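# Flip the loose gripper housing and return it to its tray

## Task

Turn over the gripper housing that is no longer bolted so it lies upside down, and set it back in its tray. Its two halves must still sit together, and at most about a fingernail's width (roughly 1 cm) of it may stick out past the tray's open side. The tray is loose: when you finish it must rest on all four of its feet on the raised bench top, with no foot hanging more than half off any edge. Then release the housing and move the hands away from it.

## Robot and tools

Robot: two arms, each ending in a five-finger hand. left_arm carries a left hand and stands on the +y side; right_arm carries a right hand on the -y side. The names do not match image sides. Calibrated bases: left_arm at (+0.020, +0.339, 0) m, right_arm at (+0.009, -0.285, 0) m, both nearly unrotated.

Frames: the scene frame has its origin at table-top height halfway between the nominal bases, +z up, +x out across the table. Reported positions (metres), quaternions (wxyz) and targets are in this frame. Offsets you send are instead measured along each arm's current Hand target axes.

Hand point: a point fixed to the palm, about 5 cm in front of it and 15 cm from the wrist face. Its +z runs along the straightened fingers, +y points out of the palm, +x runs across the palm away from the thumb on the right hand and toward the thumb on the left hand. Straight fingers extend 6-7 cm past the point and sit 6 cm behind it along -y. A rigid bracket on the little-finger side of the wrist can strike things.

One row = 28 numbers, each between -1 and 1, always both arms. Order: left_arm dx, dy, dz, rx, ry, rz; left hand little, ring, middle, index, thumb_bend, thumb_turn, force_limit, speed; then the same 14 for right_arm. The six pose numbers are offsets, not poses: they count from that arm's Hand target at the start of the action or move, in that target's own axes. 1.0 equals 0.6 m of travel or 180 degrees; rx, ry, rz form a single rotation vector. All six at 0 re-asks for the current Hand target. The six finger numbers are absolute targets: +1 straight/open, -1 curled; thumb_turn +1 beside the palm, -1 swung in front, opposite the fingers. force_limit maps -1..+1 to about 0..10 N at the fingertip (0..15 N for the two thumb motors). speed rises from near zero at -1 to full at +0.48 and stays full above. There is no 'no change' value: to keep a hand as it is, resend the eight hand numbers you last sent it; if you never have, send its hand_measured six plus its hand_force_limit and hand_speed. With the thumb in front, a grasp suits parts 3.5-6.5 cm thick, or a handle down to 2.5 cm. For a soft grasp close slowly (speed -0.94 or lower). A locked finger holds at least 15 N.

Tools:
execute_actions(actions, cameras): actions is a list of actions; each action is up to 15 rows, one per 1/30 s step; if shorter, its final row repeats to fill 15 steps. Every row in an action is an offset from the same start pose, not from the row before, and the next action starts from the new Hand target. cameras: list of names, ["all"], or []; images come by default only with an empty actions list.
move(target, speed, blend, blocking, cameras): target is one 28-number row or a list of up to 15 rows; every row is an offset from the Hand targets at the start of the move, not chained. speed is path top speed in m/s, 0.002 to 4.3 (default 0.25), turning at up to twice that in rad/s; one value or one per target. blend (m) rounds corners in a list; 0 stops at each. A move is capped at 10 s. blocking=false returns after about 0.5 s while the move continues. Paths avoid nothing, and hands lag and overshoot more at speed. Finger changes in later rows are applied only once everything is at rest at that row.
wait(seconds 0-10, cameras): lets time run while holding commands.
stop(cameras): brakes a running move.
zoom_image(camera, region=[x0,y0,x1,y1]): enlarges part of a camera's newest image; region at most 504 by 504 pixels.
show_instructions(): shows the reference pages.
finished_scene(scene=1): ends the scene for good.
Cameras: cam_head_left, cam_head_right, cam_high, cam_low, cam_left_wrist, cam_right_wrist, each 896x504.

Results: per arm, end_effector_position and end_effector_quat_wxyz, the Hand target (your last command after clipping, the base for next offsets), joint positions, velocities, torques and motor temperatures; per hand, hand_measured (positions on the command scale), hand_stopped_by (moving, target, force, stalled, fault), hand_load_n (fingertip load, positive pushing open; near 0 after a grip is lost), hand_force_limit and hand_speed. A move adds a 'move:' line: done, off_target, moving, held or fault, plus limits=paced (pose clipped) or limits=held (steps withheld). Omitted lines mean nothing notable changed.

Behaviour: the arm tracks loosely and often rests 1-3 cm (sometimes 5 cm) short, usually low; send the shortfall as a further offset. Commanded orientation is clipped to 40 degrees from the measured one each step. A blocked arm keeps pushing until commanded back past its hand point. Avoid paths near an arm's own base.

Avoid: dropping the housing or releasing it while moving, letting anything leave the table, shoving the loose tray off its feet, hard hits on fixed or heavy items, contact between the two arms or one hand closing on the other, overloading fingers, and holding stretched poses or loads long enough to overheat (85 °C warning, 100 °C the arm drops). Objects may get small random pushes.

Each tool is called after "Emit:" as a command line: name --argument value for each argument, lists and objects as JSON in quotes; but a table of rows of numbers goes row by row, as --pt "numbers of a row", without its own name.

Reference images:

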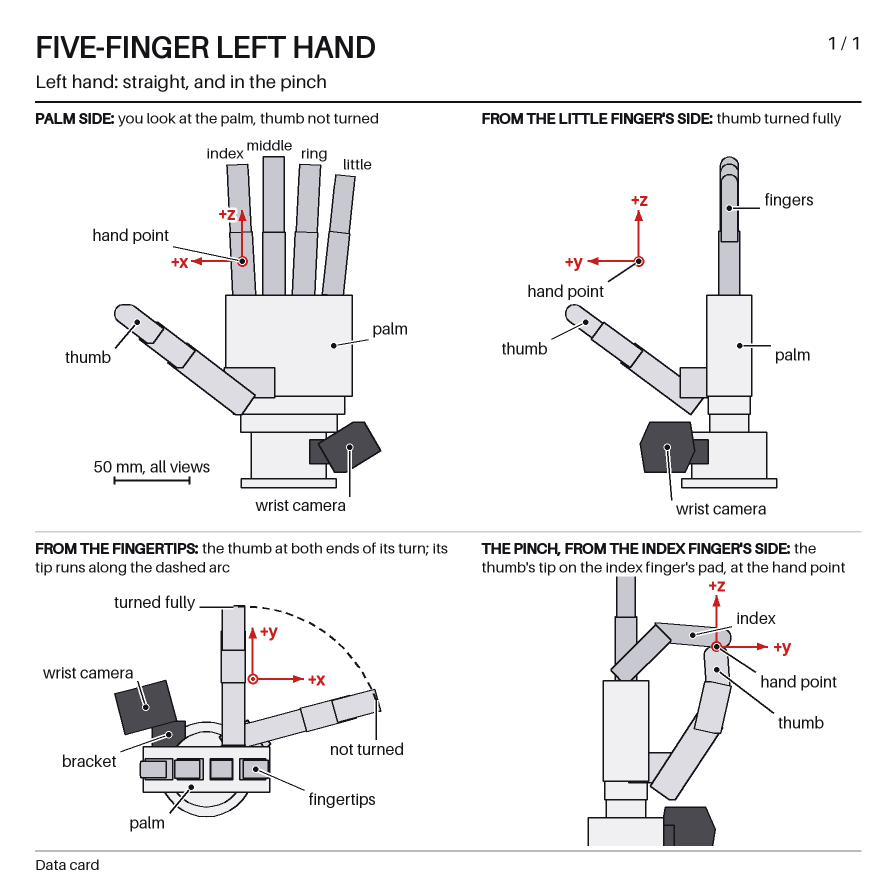

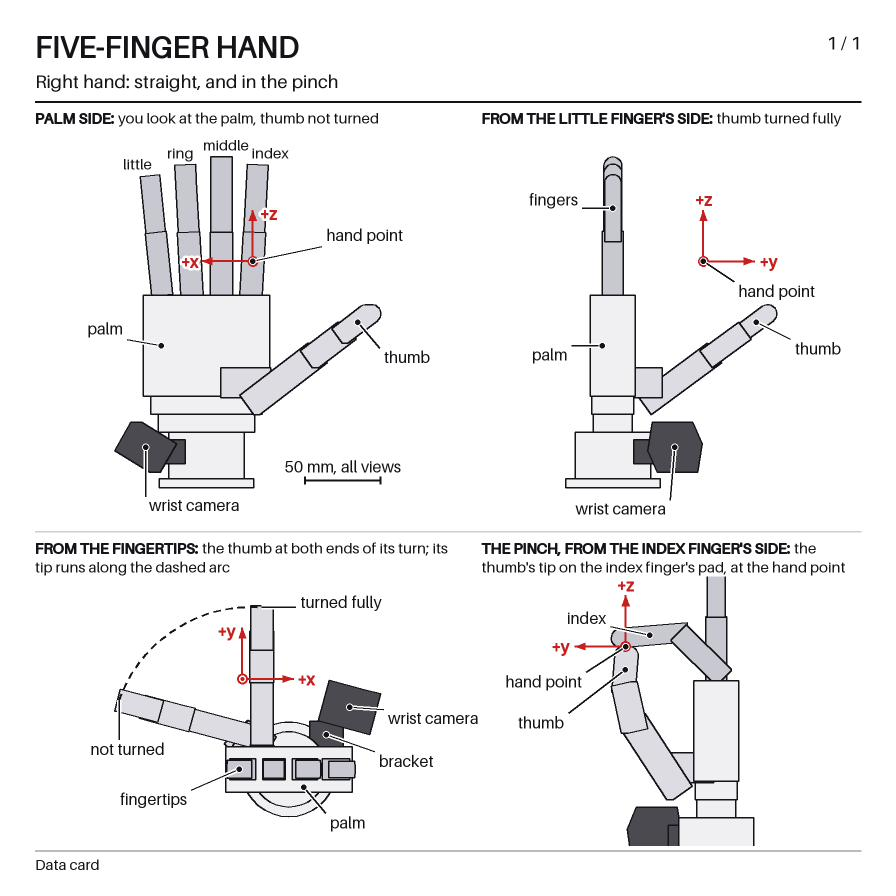

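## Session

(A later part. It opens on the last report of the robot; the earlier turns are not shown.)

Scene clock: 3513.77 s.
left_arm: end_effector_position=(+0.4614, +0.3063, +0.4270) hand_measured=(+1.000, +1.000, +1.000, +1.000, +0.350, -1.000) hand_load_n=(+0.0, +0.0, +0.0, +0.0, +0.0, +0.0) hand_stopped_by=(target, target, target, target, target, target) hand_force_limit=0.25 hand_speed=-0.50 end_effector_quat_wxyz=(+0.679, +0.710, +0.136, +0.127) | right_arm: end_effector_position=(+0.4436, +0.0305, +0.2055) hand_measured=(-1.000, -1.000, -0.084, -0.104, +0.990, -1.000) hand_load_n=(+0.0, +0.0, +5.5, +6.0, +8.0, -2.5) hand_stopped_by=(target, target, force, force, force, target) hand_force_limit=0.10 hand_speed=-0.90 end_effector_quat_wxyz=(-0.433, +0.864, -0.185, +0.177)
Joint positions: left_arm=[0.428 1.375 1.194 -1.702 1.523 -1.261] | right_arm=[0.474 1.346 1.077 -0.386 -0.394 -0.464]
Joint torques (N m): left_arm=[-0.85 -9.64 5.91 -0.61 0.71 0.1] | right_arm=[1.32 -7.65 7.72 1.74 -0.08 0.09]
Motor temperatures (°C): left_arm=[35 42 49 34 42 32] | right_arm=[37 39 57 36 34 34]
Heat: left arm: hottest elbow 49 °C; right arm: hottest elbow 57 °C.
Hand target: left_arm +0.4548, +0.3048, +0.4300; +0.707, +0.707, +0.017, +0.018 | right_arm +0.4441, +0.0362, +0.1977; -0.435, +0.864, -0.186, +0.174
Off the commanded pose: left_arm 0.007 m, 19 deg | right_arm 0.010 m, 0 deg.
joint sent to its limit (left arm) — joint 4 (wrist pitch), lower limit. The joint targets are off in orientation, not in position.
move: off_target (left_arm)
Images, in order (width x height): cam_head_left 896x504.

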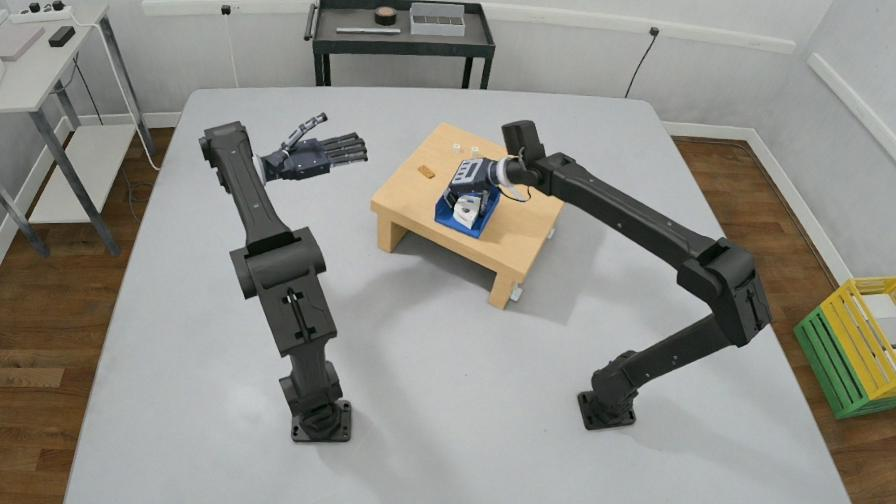

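Emit:
move --target '[0,0,0,0,0,0,1,1,1,1,0.35,-1,0.25,-0.5,0.0016,-0.0095,-0.0066,0,0,0,-1,-1,0.0,0.0,0.65,-1,0.1,-0.85]' --speed 0.04 --cameras '["cam_head_left"]'

Emit:
zoom_image --camera "cam_head_left" --region '[420, 150, 510, 250]'

Scene clock: 3524.23 s.
left_arm: end_effector_position=(+0.4614, +0.3063, +0.4270) hand_measured=(+1.000, +1.000, +1.000, +1.000, +0.350, -1.000) hand_load_n=(+0.0, +0.0, +0.0, +0.0, +0.0, +0.0) hand_stopped_by=(target, target, target, target, target, target) hand_force_limit=0.25 hand_speed=-0.50 end_effector_quat_wxyz=(+0.679, +0.710, +0.136, +0.127) | right_arm: end_effector_position=(+0.4439, +0.0301, +0.2062) hand_measured=(-1.000, -1.000, +0.000, +0.000, +0.988, -1.000) hand_load_n=(+0.0, +0.5, -0.5, -1.0, +1.5, +0.0) hand_stopped_by=(target, target, target, target, force, target) hand_force_limit=0.10 hand_speed=-0.85 end_effector_quat_wxyz=(-0.433, +0.864, -0.186, +0.179)
Joint positions: left_arm=[0.428 1.375 1.194 -1.702 1.523 -1.261] | right_arm=[0.474 1.344 1.077 -0.386 -0.39 -0.463]
Joint torques (N m): left_arm=[-0.73 -9.64 5.93 -0.62 0.71 0.09] | right_arm=[1.26 -7.88 8.83 1.07 -0.2 0.08]
Motor temperatures (°C): left_arm=[35 42 49 34 42 32] | right_arm=[37 39 57 36 34 34]
Heat: left arm: hottest elbow 49 °C; right arm: hottest elbow 57 °C.
Hand target: left_arm +0.4548, +0.3048, +0.4300; +0.707, +0.707, +0.017, +0.018 | right_arm +0.4441, +0.0362, +0.2047; -0.435, +0.864, -0.186, +0.174
Off the commanded pose: left_arm 0.007 m, 19 deg | right_arm 0.006 m, 1 deg.
joint sent to its limit (left arm) — joint 4 (wrist pitch), lower limit. The joint targets are off in orientation, not in position.
move: off_target (left_arm)
Images, in order (width x height): cam_head_left 896x504.

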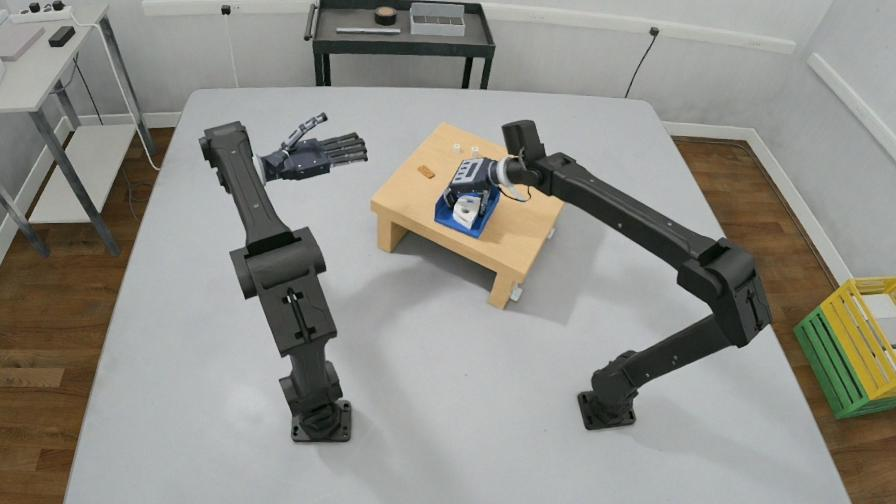

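Scaled by 5.040 from the camera's 896x504 image, which has a finer 1280x720 frame.

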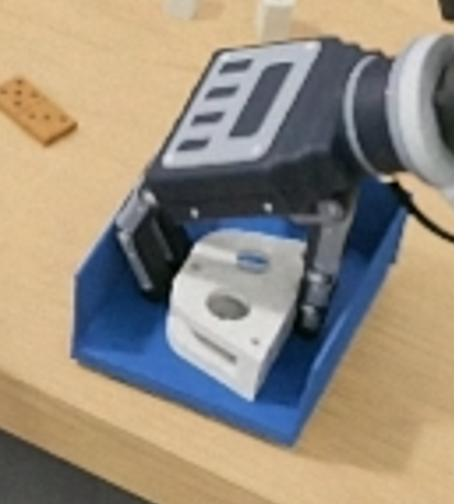

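Emit:
move --pt "0 0 0 0 0 0 1 1 1 1 0.35 -1 0.25 -0.5 0 0 0 0 0 0 -1 -1 0.12 0.12 1 -1 0.1 -0.8" --pt "0 0 0 0 0 0 1 1 1 1 0.35 -1 0.25 -0.5 0.0255 -0.1355 -0.1087 0 0 0 -1 -1 0.12 0.12 1 -1 0.1 -0.8" --speed 0.12 --cameras '["cam_head_left","cam_head_right","cam_low","cam_right_wrist"]'

Emit:
zoom_image --camera "cam_head_left" --region '[420, 150, 510, 250]'

Emit:
zoom_image --camera "cam_head_right" --region '[430, 150, 530, 250]'

Scene clock: 3541.73 s.
left_arm: end_effector_position=(+0.4614, +0.3063, +0.4270) hand_measured=(+1.000, +1.000, +1.000, +1.000, +0.350, -1.000) hand_load_n=(+0.0, +0.0, +0.0, +0.0, +0.0, +0.0) hand_stopped_by=(target, target, target, target, target, target) hand_force_limit=0.25 hand_speed=-0.50 end_effector_quat_wxyz=(+0.679, +0.710, +0.136, +0.127) | right_arm: end_effector_position=(+0.4326, +0.0259, +0.2801) hand_measured=(-1.000, -1.000, +0.120, +0.120, +0.998, -1.000) hand_load_n=(+0.0, +0.0, +0.0, +0.0, +0.0, +0.0) hand_stopped_by=(target, target, target, target, target, target) hand_force_limit=0.10 hand_speed=-0.80 end_effector_quat_wxyz=(-0.421, +0.873, -0.191, +0.158)
Joint positions: left_arm=[0.428 1.375 1.194 -1.702 1.523 -1.261] | right_arm=[0.474 1.309 1.26 -0.655 -0.4 -0.463]
Joint torques (N m): left_arm=[-0.73 -9.7 5.9 -0.57 0.69 0.08] | right_arm=[0.26 -9.52 12.6 0.49 -0.2 0]
Motor temperatures (°C): left_arm=[35 42 49 34 42 32] | right_arm=[37 39 58 36 34 34]
Heat: left arm: hottest elbow 49 °C; right arm: hottest elbow 58 °C.
Hand target: left_arm +0.4548, +0.3048, +0.4300; +0.707, +0.707, +0.017, +0.018 | right_arm +0.4410, +0.0290, +0.3099; -0.435, +0.864, -0.186, +0.174
Off the commanded pose: left_arm 0.007 m, 19 deg | right_arm 0.031 m, 3 deg.
joint sent to its limit (left arm) — joint 4 (wrist pitch), lower limit. The joint targets are off in orientation, not in position.
move: off_target (left_arm, right_arm)
camera_calibration:
cam_right_wrist: T_world_to_cam=[[0.0898034, -0.689963, -0.718252, 0.175864], [-0.993387, -0.113851, -0.0148364, 0.441085], [-0.0715375, 0.714835, -0.695624, 0.321744], [0, 0, 0, 1]] pos_world=[0.445392, -0.0584362, 0.356672]
Images, in order (width x height): cam_head_left 896x504, cam_head_right 896x504, cam_low 896x504, cam_right_wrist 896x504.

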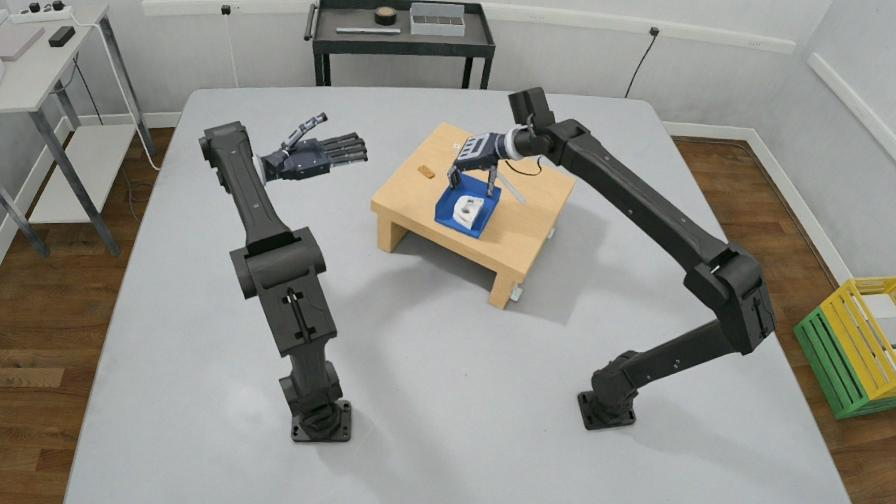

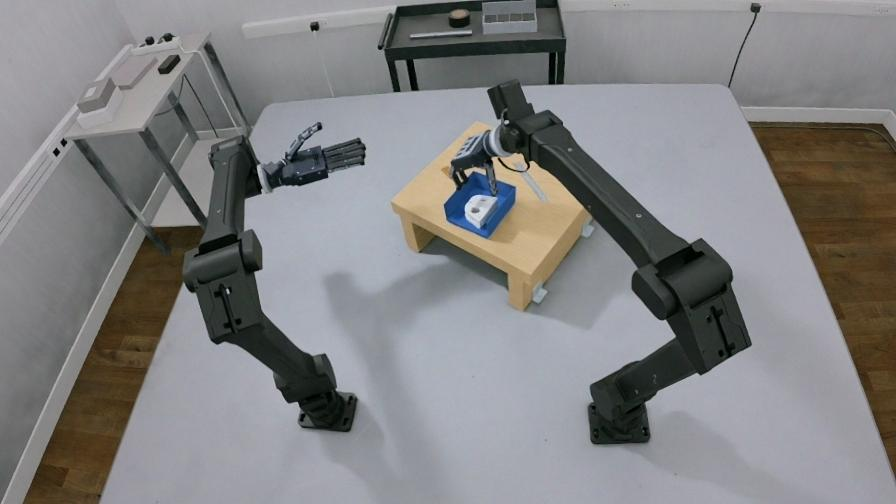

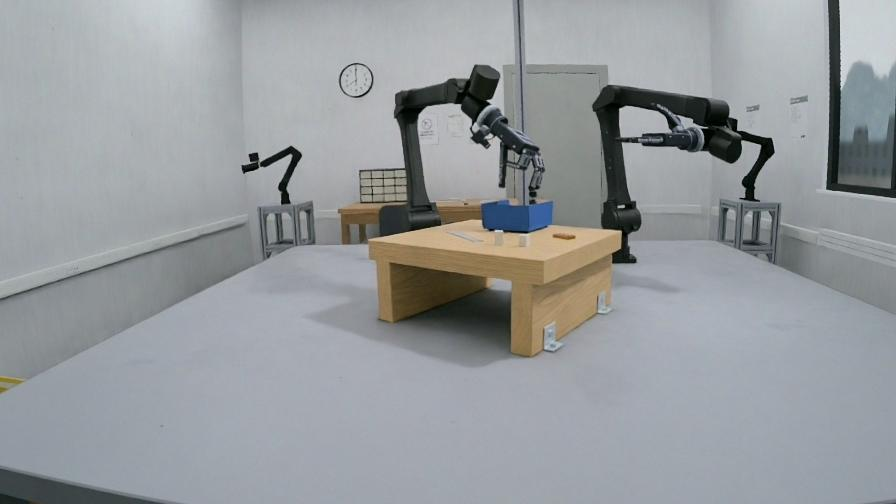

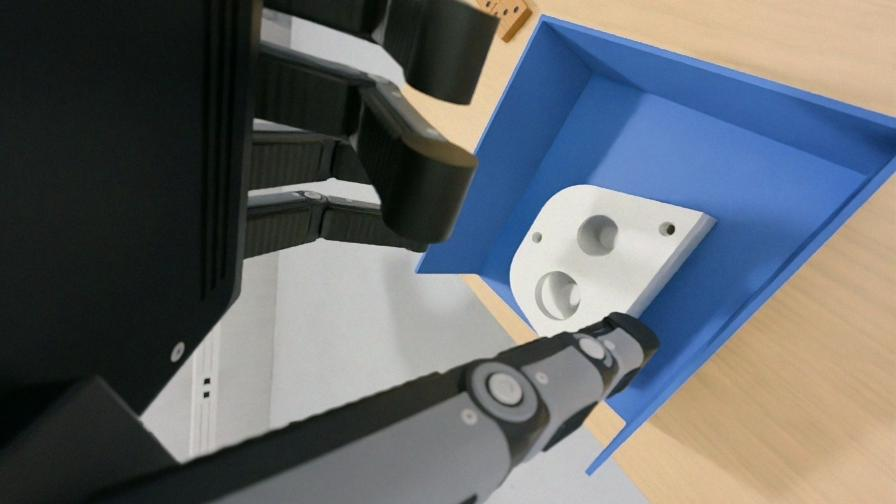

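Scaled by 5.040 from the camera's 896x504 image, which has a finer 1280x720 frame.

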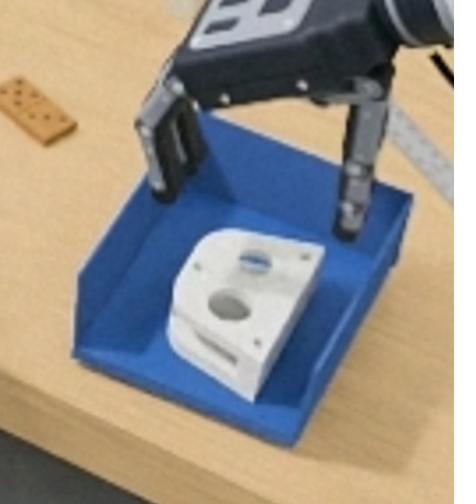

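Scaled by 5.040 from the camera's 896x504 image, which has a finer 1280x720 frame.

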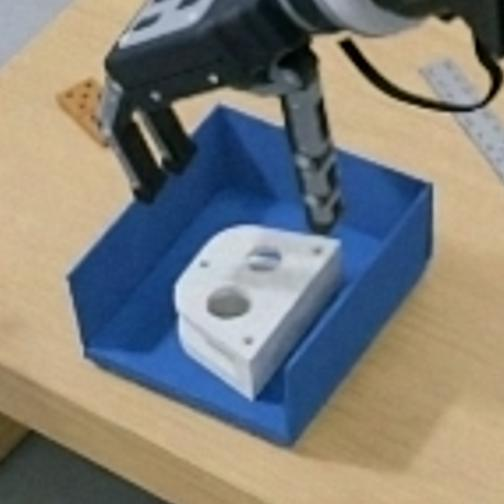

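Emit:
move --pt "0 0 0 0 0 0 1 1 1 1 0.35 -1 0.25 -0.5 0.0297 -0.0632 -0.0792 0 0 0 -1 -1 0.12 0.12 1 -1 0.1 -0.8" --pt "0 0 0 0 0 0 1 1 1 1 0.35 -1 0.25 -0.5 0.0925 0.1853 -0.3947 0 0 0 -1 -1 0.12 0.12 1 -1 0.1 -0.8" --speed 0.2 --blend '[0.03,0]' --cameras '["cam_head_left","cam_head_right","cam_low","cam_high"]'

Emit:
zoom_image --camera "cam_head_left" --region '[420, 160, 510, 250]'

Emit:
zoom_image --camera "cam_low" --region '[470, 180, 570, 240]'

Emit:
zoom_image --camera "cam_high" --region '[300, 180, 480, 340]'

Scene clock: 3563.03 s.
left_arm: end_effector_position=(+0.4614, +0.3063, +0.4270) hand_measured=(+1.000, +1.000, +1.000, +1.000, +0.350, -1.000) hand_load_n=(+0.0, +0.0, +0.0, +0.0, -0.5, +0.0) hand_stopped_by=(target, target, target, target, target, target) hand_force_limit=0.25 hand_speed=-0.50 end_effector_quat_wxyz=(+0.679, +0.710, +0.136, +0.127) | right_arm: end_effector_position=(+0.3617, -0.2216, +0.3561) hand_measured=(-1.000, -1.000, +0.120, +0.120, +0.998, -1.000) hand_load_n=(+0.0, +0.0, +0.5, +0.0, +0.0, +0.0) hand_stopped_by=(target, target, target, target, target, target) hand_force_limit=0.10 hand_speed=-0.80 end_effector_quat_wxyz=(-0.435, +0.863, -0.193, +0.171)
Joint positions: left_arm=[0.428 1.375 1.194 -1.702 1.523 -1.261] | right_arm=[-0.184 1.055 1.288 -1.256 -0.851 -1.044]
Joint torques (N m): left_arm=[-0.73 -9.58 5.9 -0.62 0.7 0.1] | right_arm=[0.67 -4.72 8.65 0.1 -0.51 -0.2]
Motor temperatures (°C): left_arm=[35 42 49 34 42 32] | right_arm=[37 39 58 35 34 34]
Heat: left arm: hottest elbow 49 °C; right arm: hottest elbow 58 °C.
Hand target: left_arm +0.4548, +0.3048, +0.4300; +0.707, +0.707, +0.017, +0.018 | right_arm +0.3608, -0.2212, +0.3595; -0.435, +0.864, -0.186, +0.174
Off the commanded pose: left_arm 0.007 m, 19 deg | right_arm 0.004 m, 1 deg.
joint sent to its limit (left arm) — joint 4 (wrist pitch), lower limit. The joint targets are off in orientation, not in position.
move: off_target (left_arm)
Images, in order (width x height): cam_head_left 896x504, cam_head_right 896x504, cam_high 896x504, cam_low 896x504.

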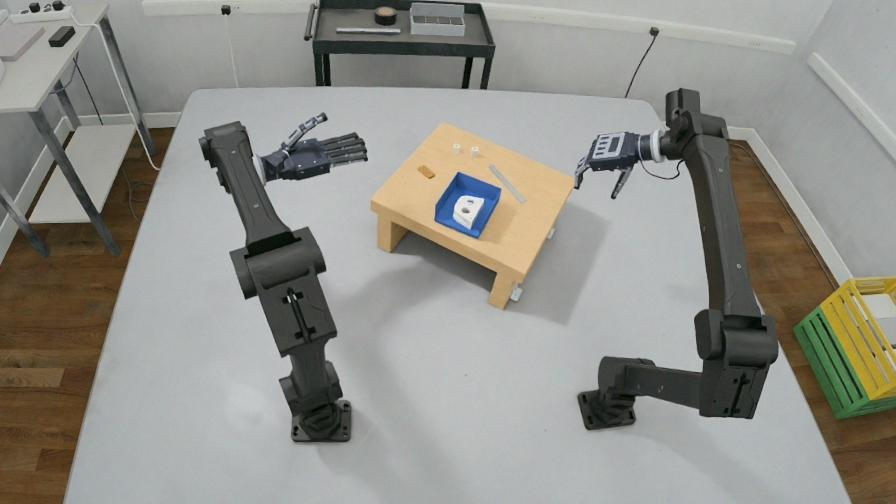

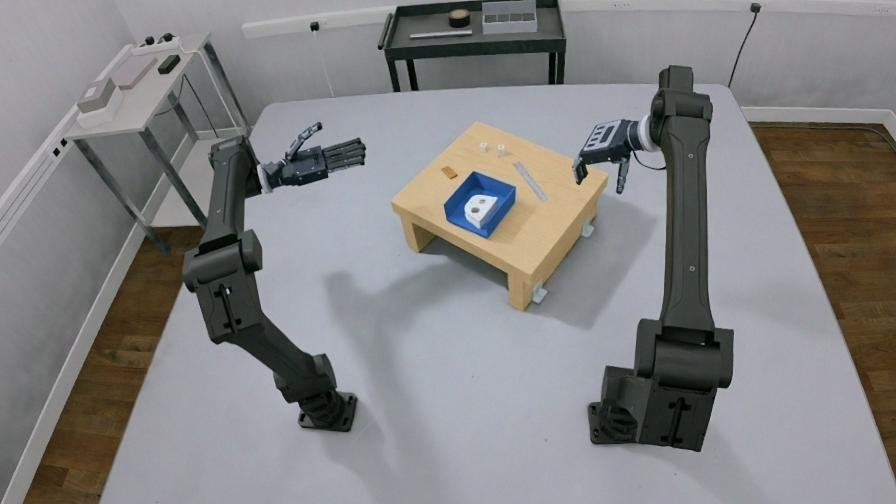

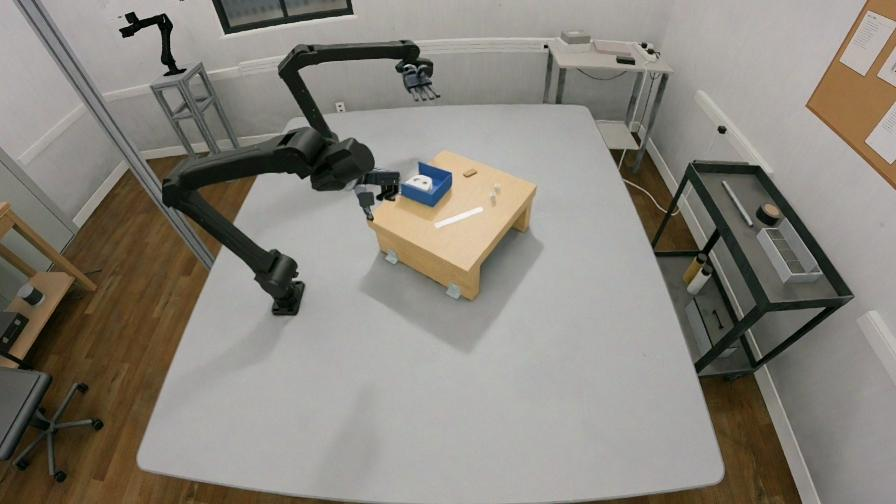

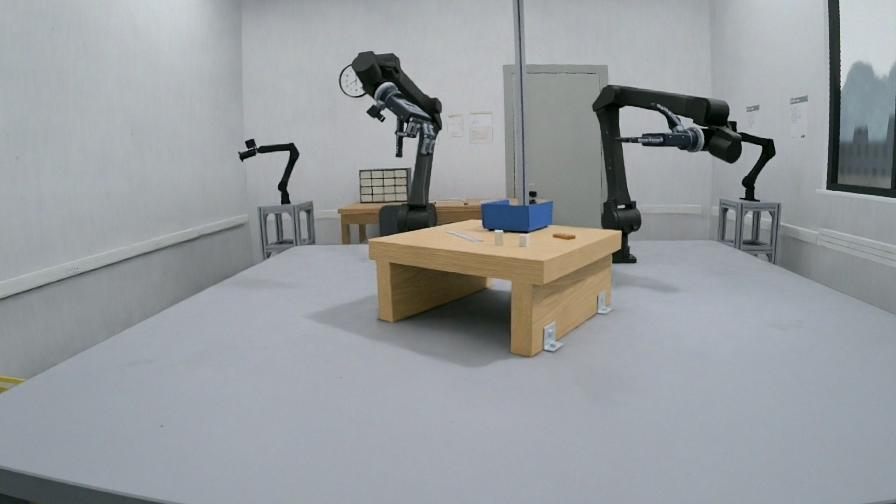

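Scaled by 5.600 from the camera's 896x504 image, which has a finer 1280x720 frame.

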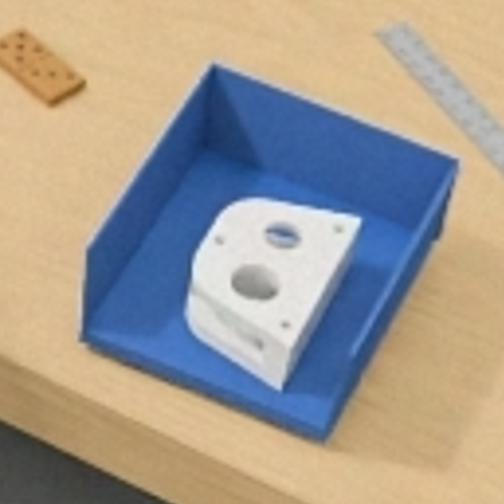

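Scaled by 5.040 from the camera's 896x504 image, which has a finer 1280x720 frame.

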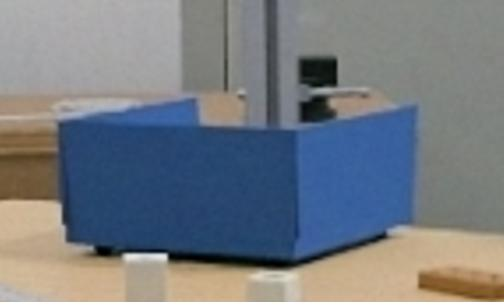

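Scaled by 2.800 from the camera's 896x504 image, which has a finer 1280x720 frame.

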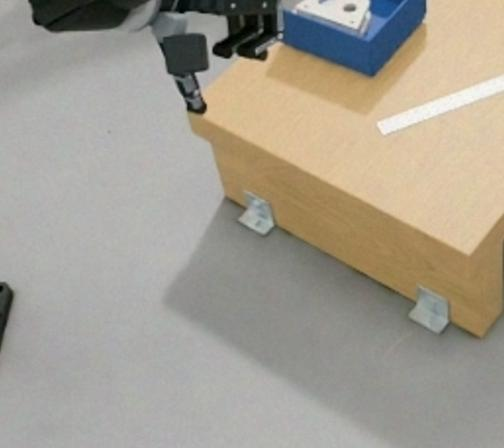

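Emit:
wait --seconds 0 --cameras '["cam_head_left","cam_high","cam_low"]'

Scene clock: 3569.90 s.
left_arm: end_effector_position=(+0.4614, +0.3063, +0.4270) hand_measured=(+1.000, +1.000, +1.000, +1.000, +0.350, -1.000) hand_load_n=(+0.0, +0.0, +0.0, +0.0, +0.0, +0.0) hand_stopped_by=(target, target, target, target, target, target) hand_force_limit=0.25 hand_speed=-0.50 end_effector_quat_wxyz=(+0.679, +0.710, +0.136, +0.127) | right_arm: end_effector_position=(+0.3617, -0.2217, +0.3561) hand_measured=(-1.000, -1.000, +0.120, +0.120, +0.998, -1.000) hand_load_n=(+0.0, +0.0, +0.0, +0.0, +0.0, +0.0) hand_stopped_by=(target, target, target, target, target, target) hand_force_limit=0.10 hand_speed=-0.80 end_effector_quat_wxyz=(-0.435, +0.863, -0.193, +0.172)
Joint positions: left_arm=[0.428 1.375 1.194 -1.702 1.523 -1.261] | right_arm=[-0.184 1.055 1.288 -1.256 -0.851 -1.045]
Joint torques (N m): left_arm=[-0.73 -9.7 5.9 -0.62 0.72 0.1] | right_arm=[0.67 -4.72 8.64 0.1 -0.51 -0.17]
Motor temperatures (°C): left_arm=[35 42 49 34 42 32] | right_arm=[37 39 58 35 34 34]
Heat: left arm: hottest elbow 49 °C; right arm: hottest elbow 58 °C.
Hand target: left_arm +0.4548, +0.3048, +0.4300; +0.707, +0.707, +0.017, +0.018 | right_arm +0.3608, -0.2212, +0.3595; -0.435, +0.864, -0.186, +0.174
Off the commanded pose: left_arm 0.007 m, 19 deg | right_arm 0.004 m, 1 deg.
Images, in order (width x height): cam_head_left 896x504, cam_high 896x504, cam_low 896x504.

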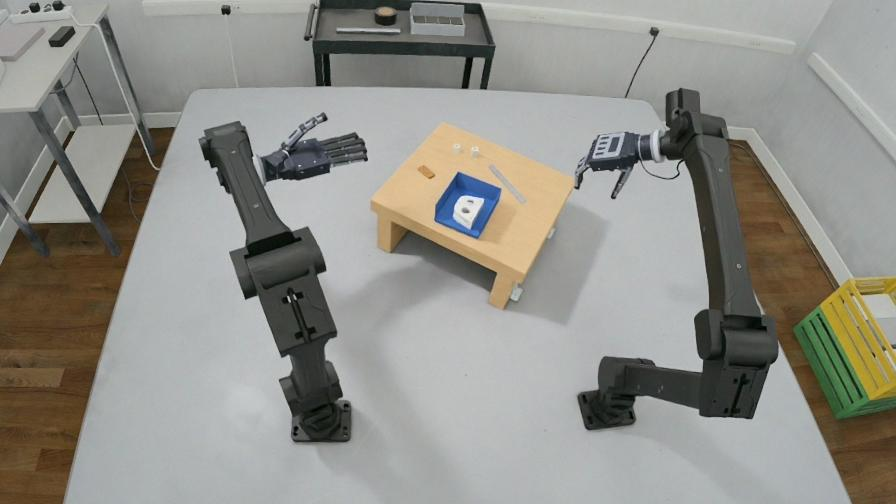

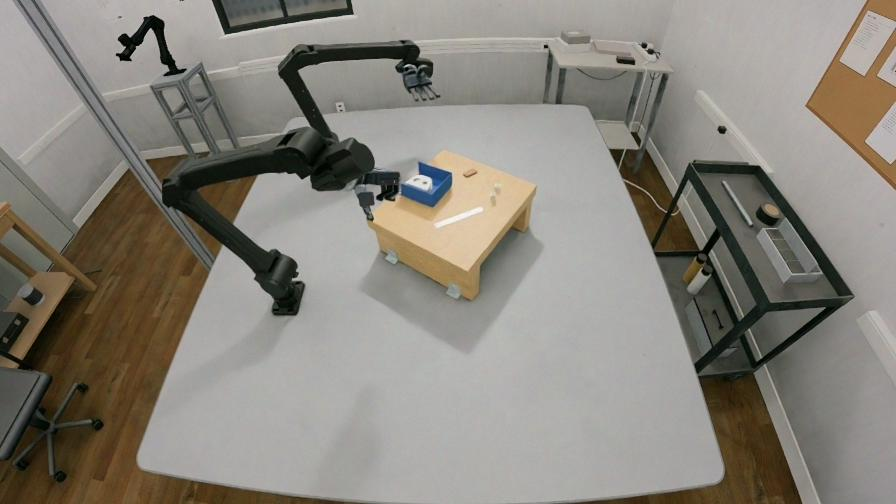

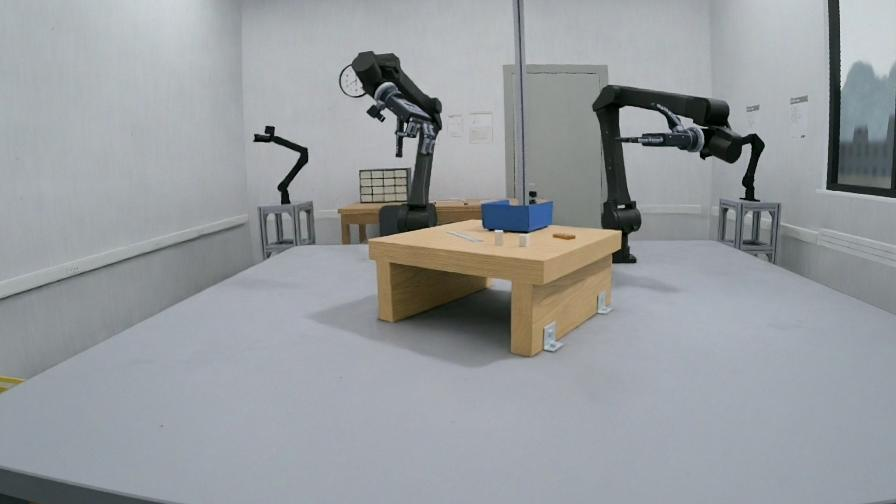

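Emit:
finished_scene

The scene is finished: the task was done.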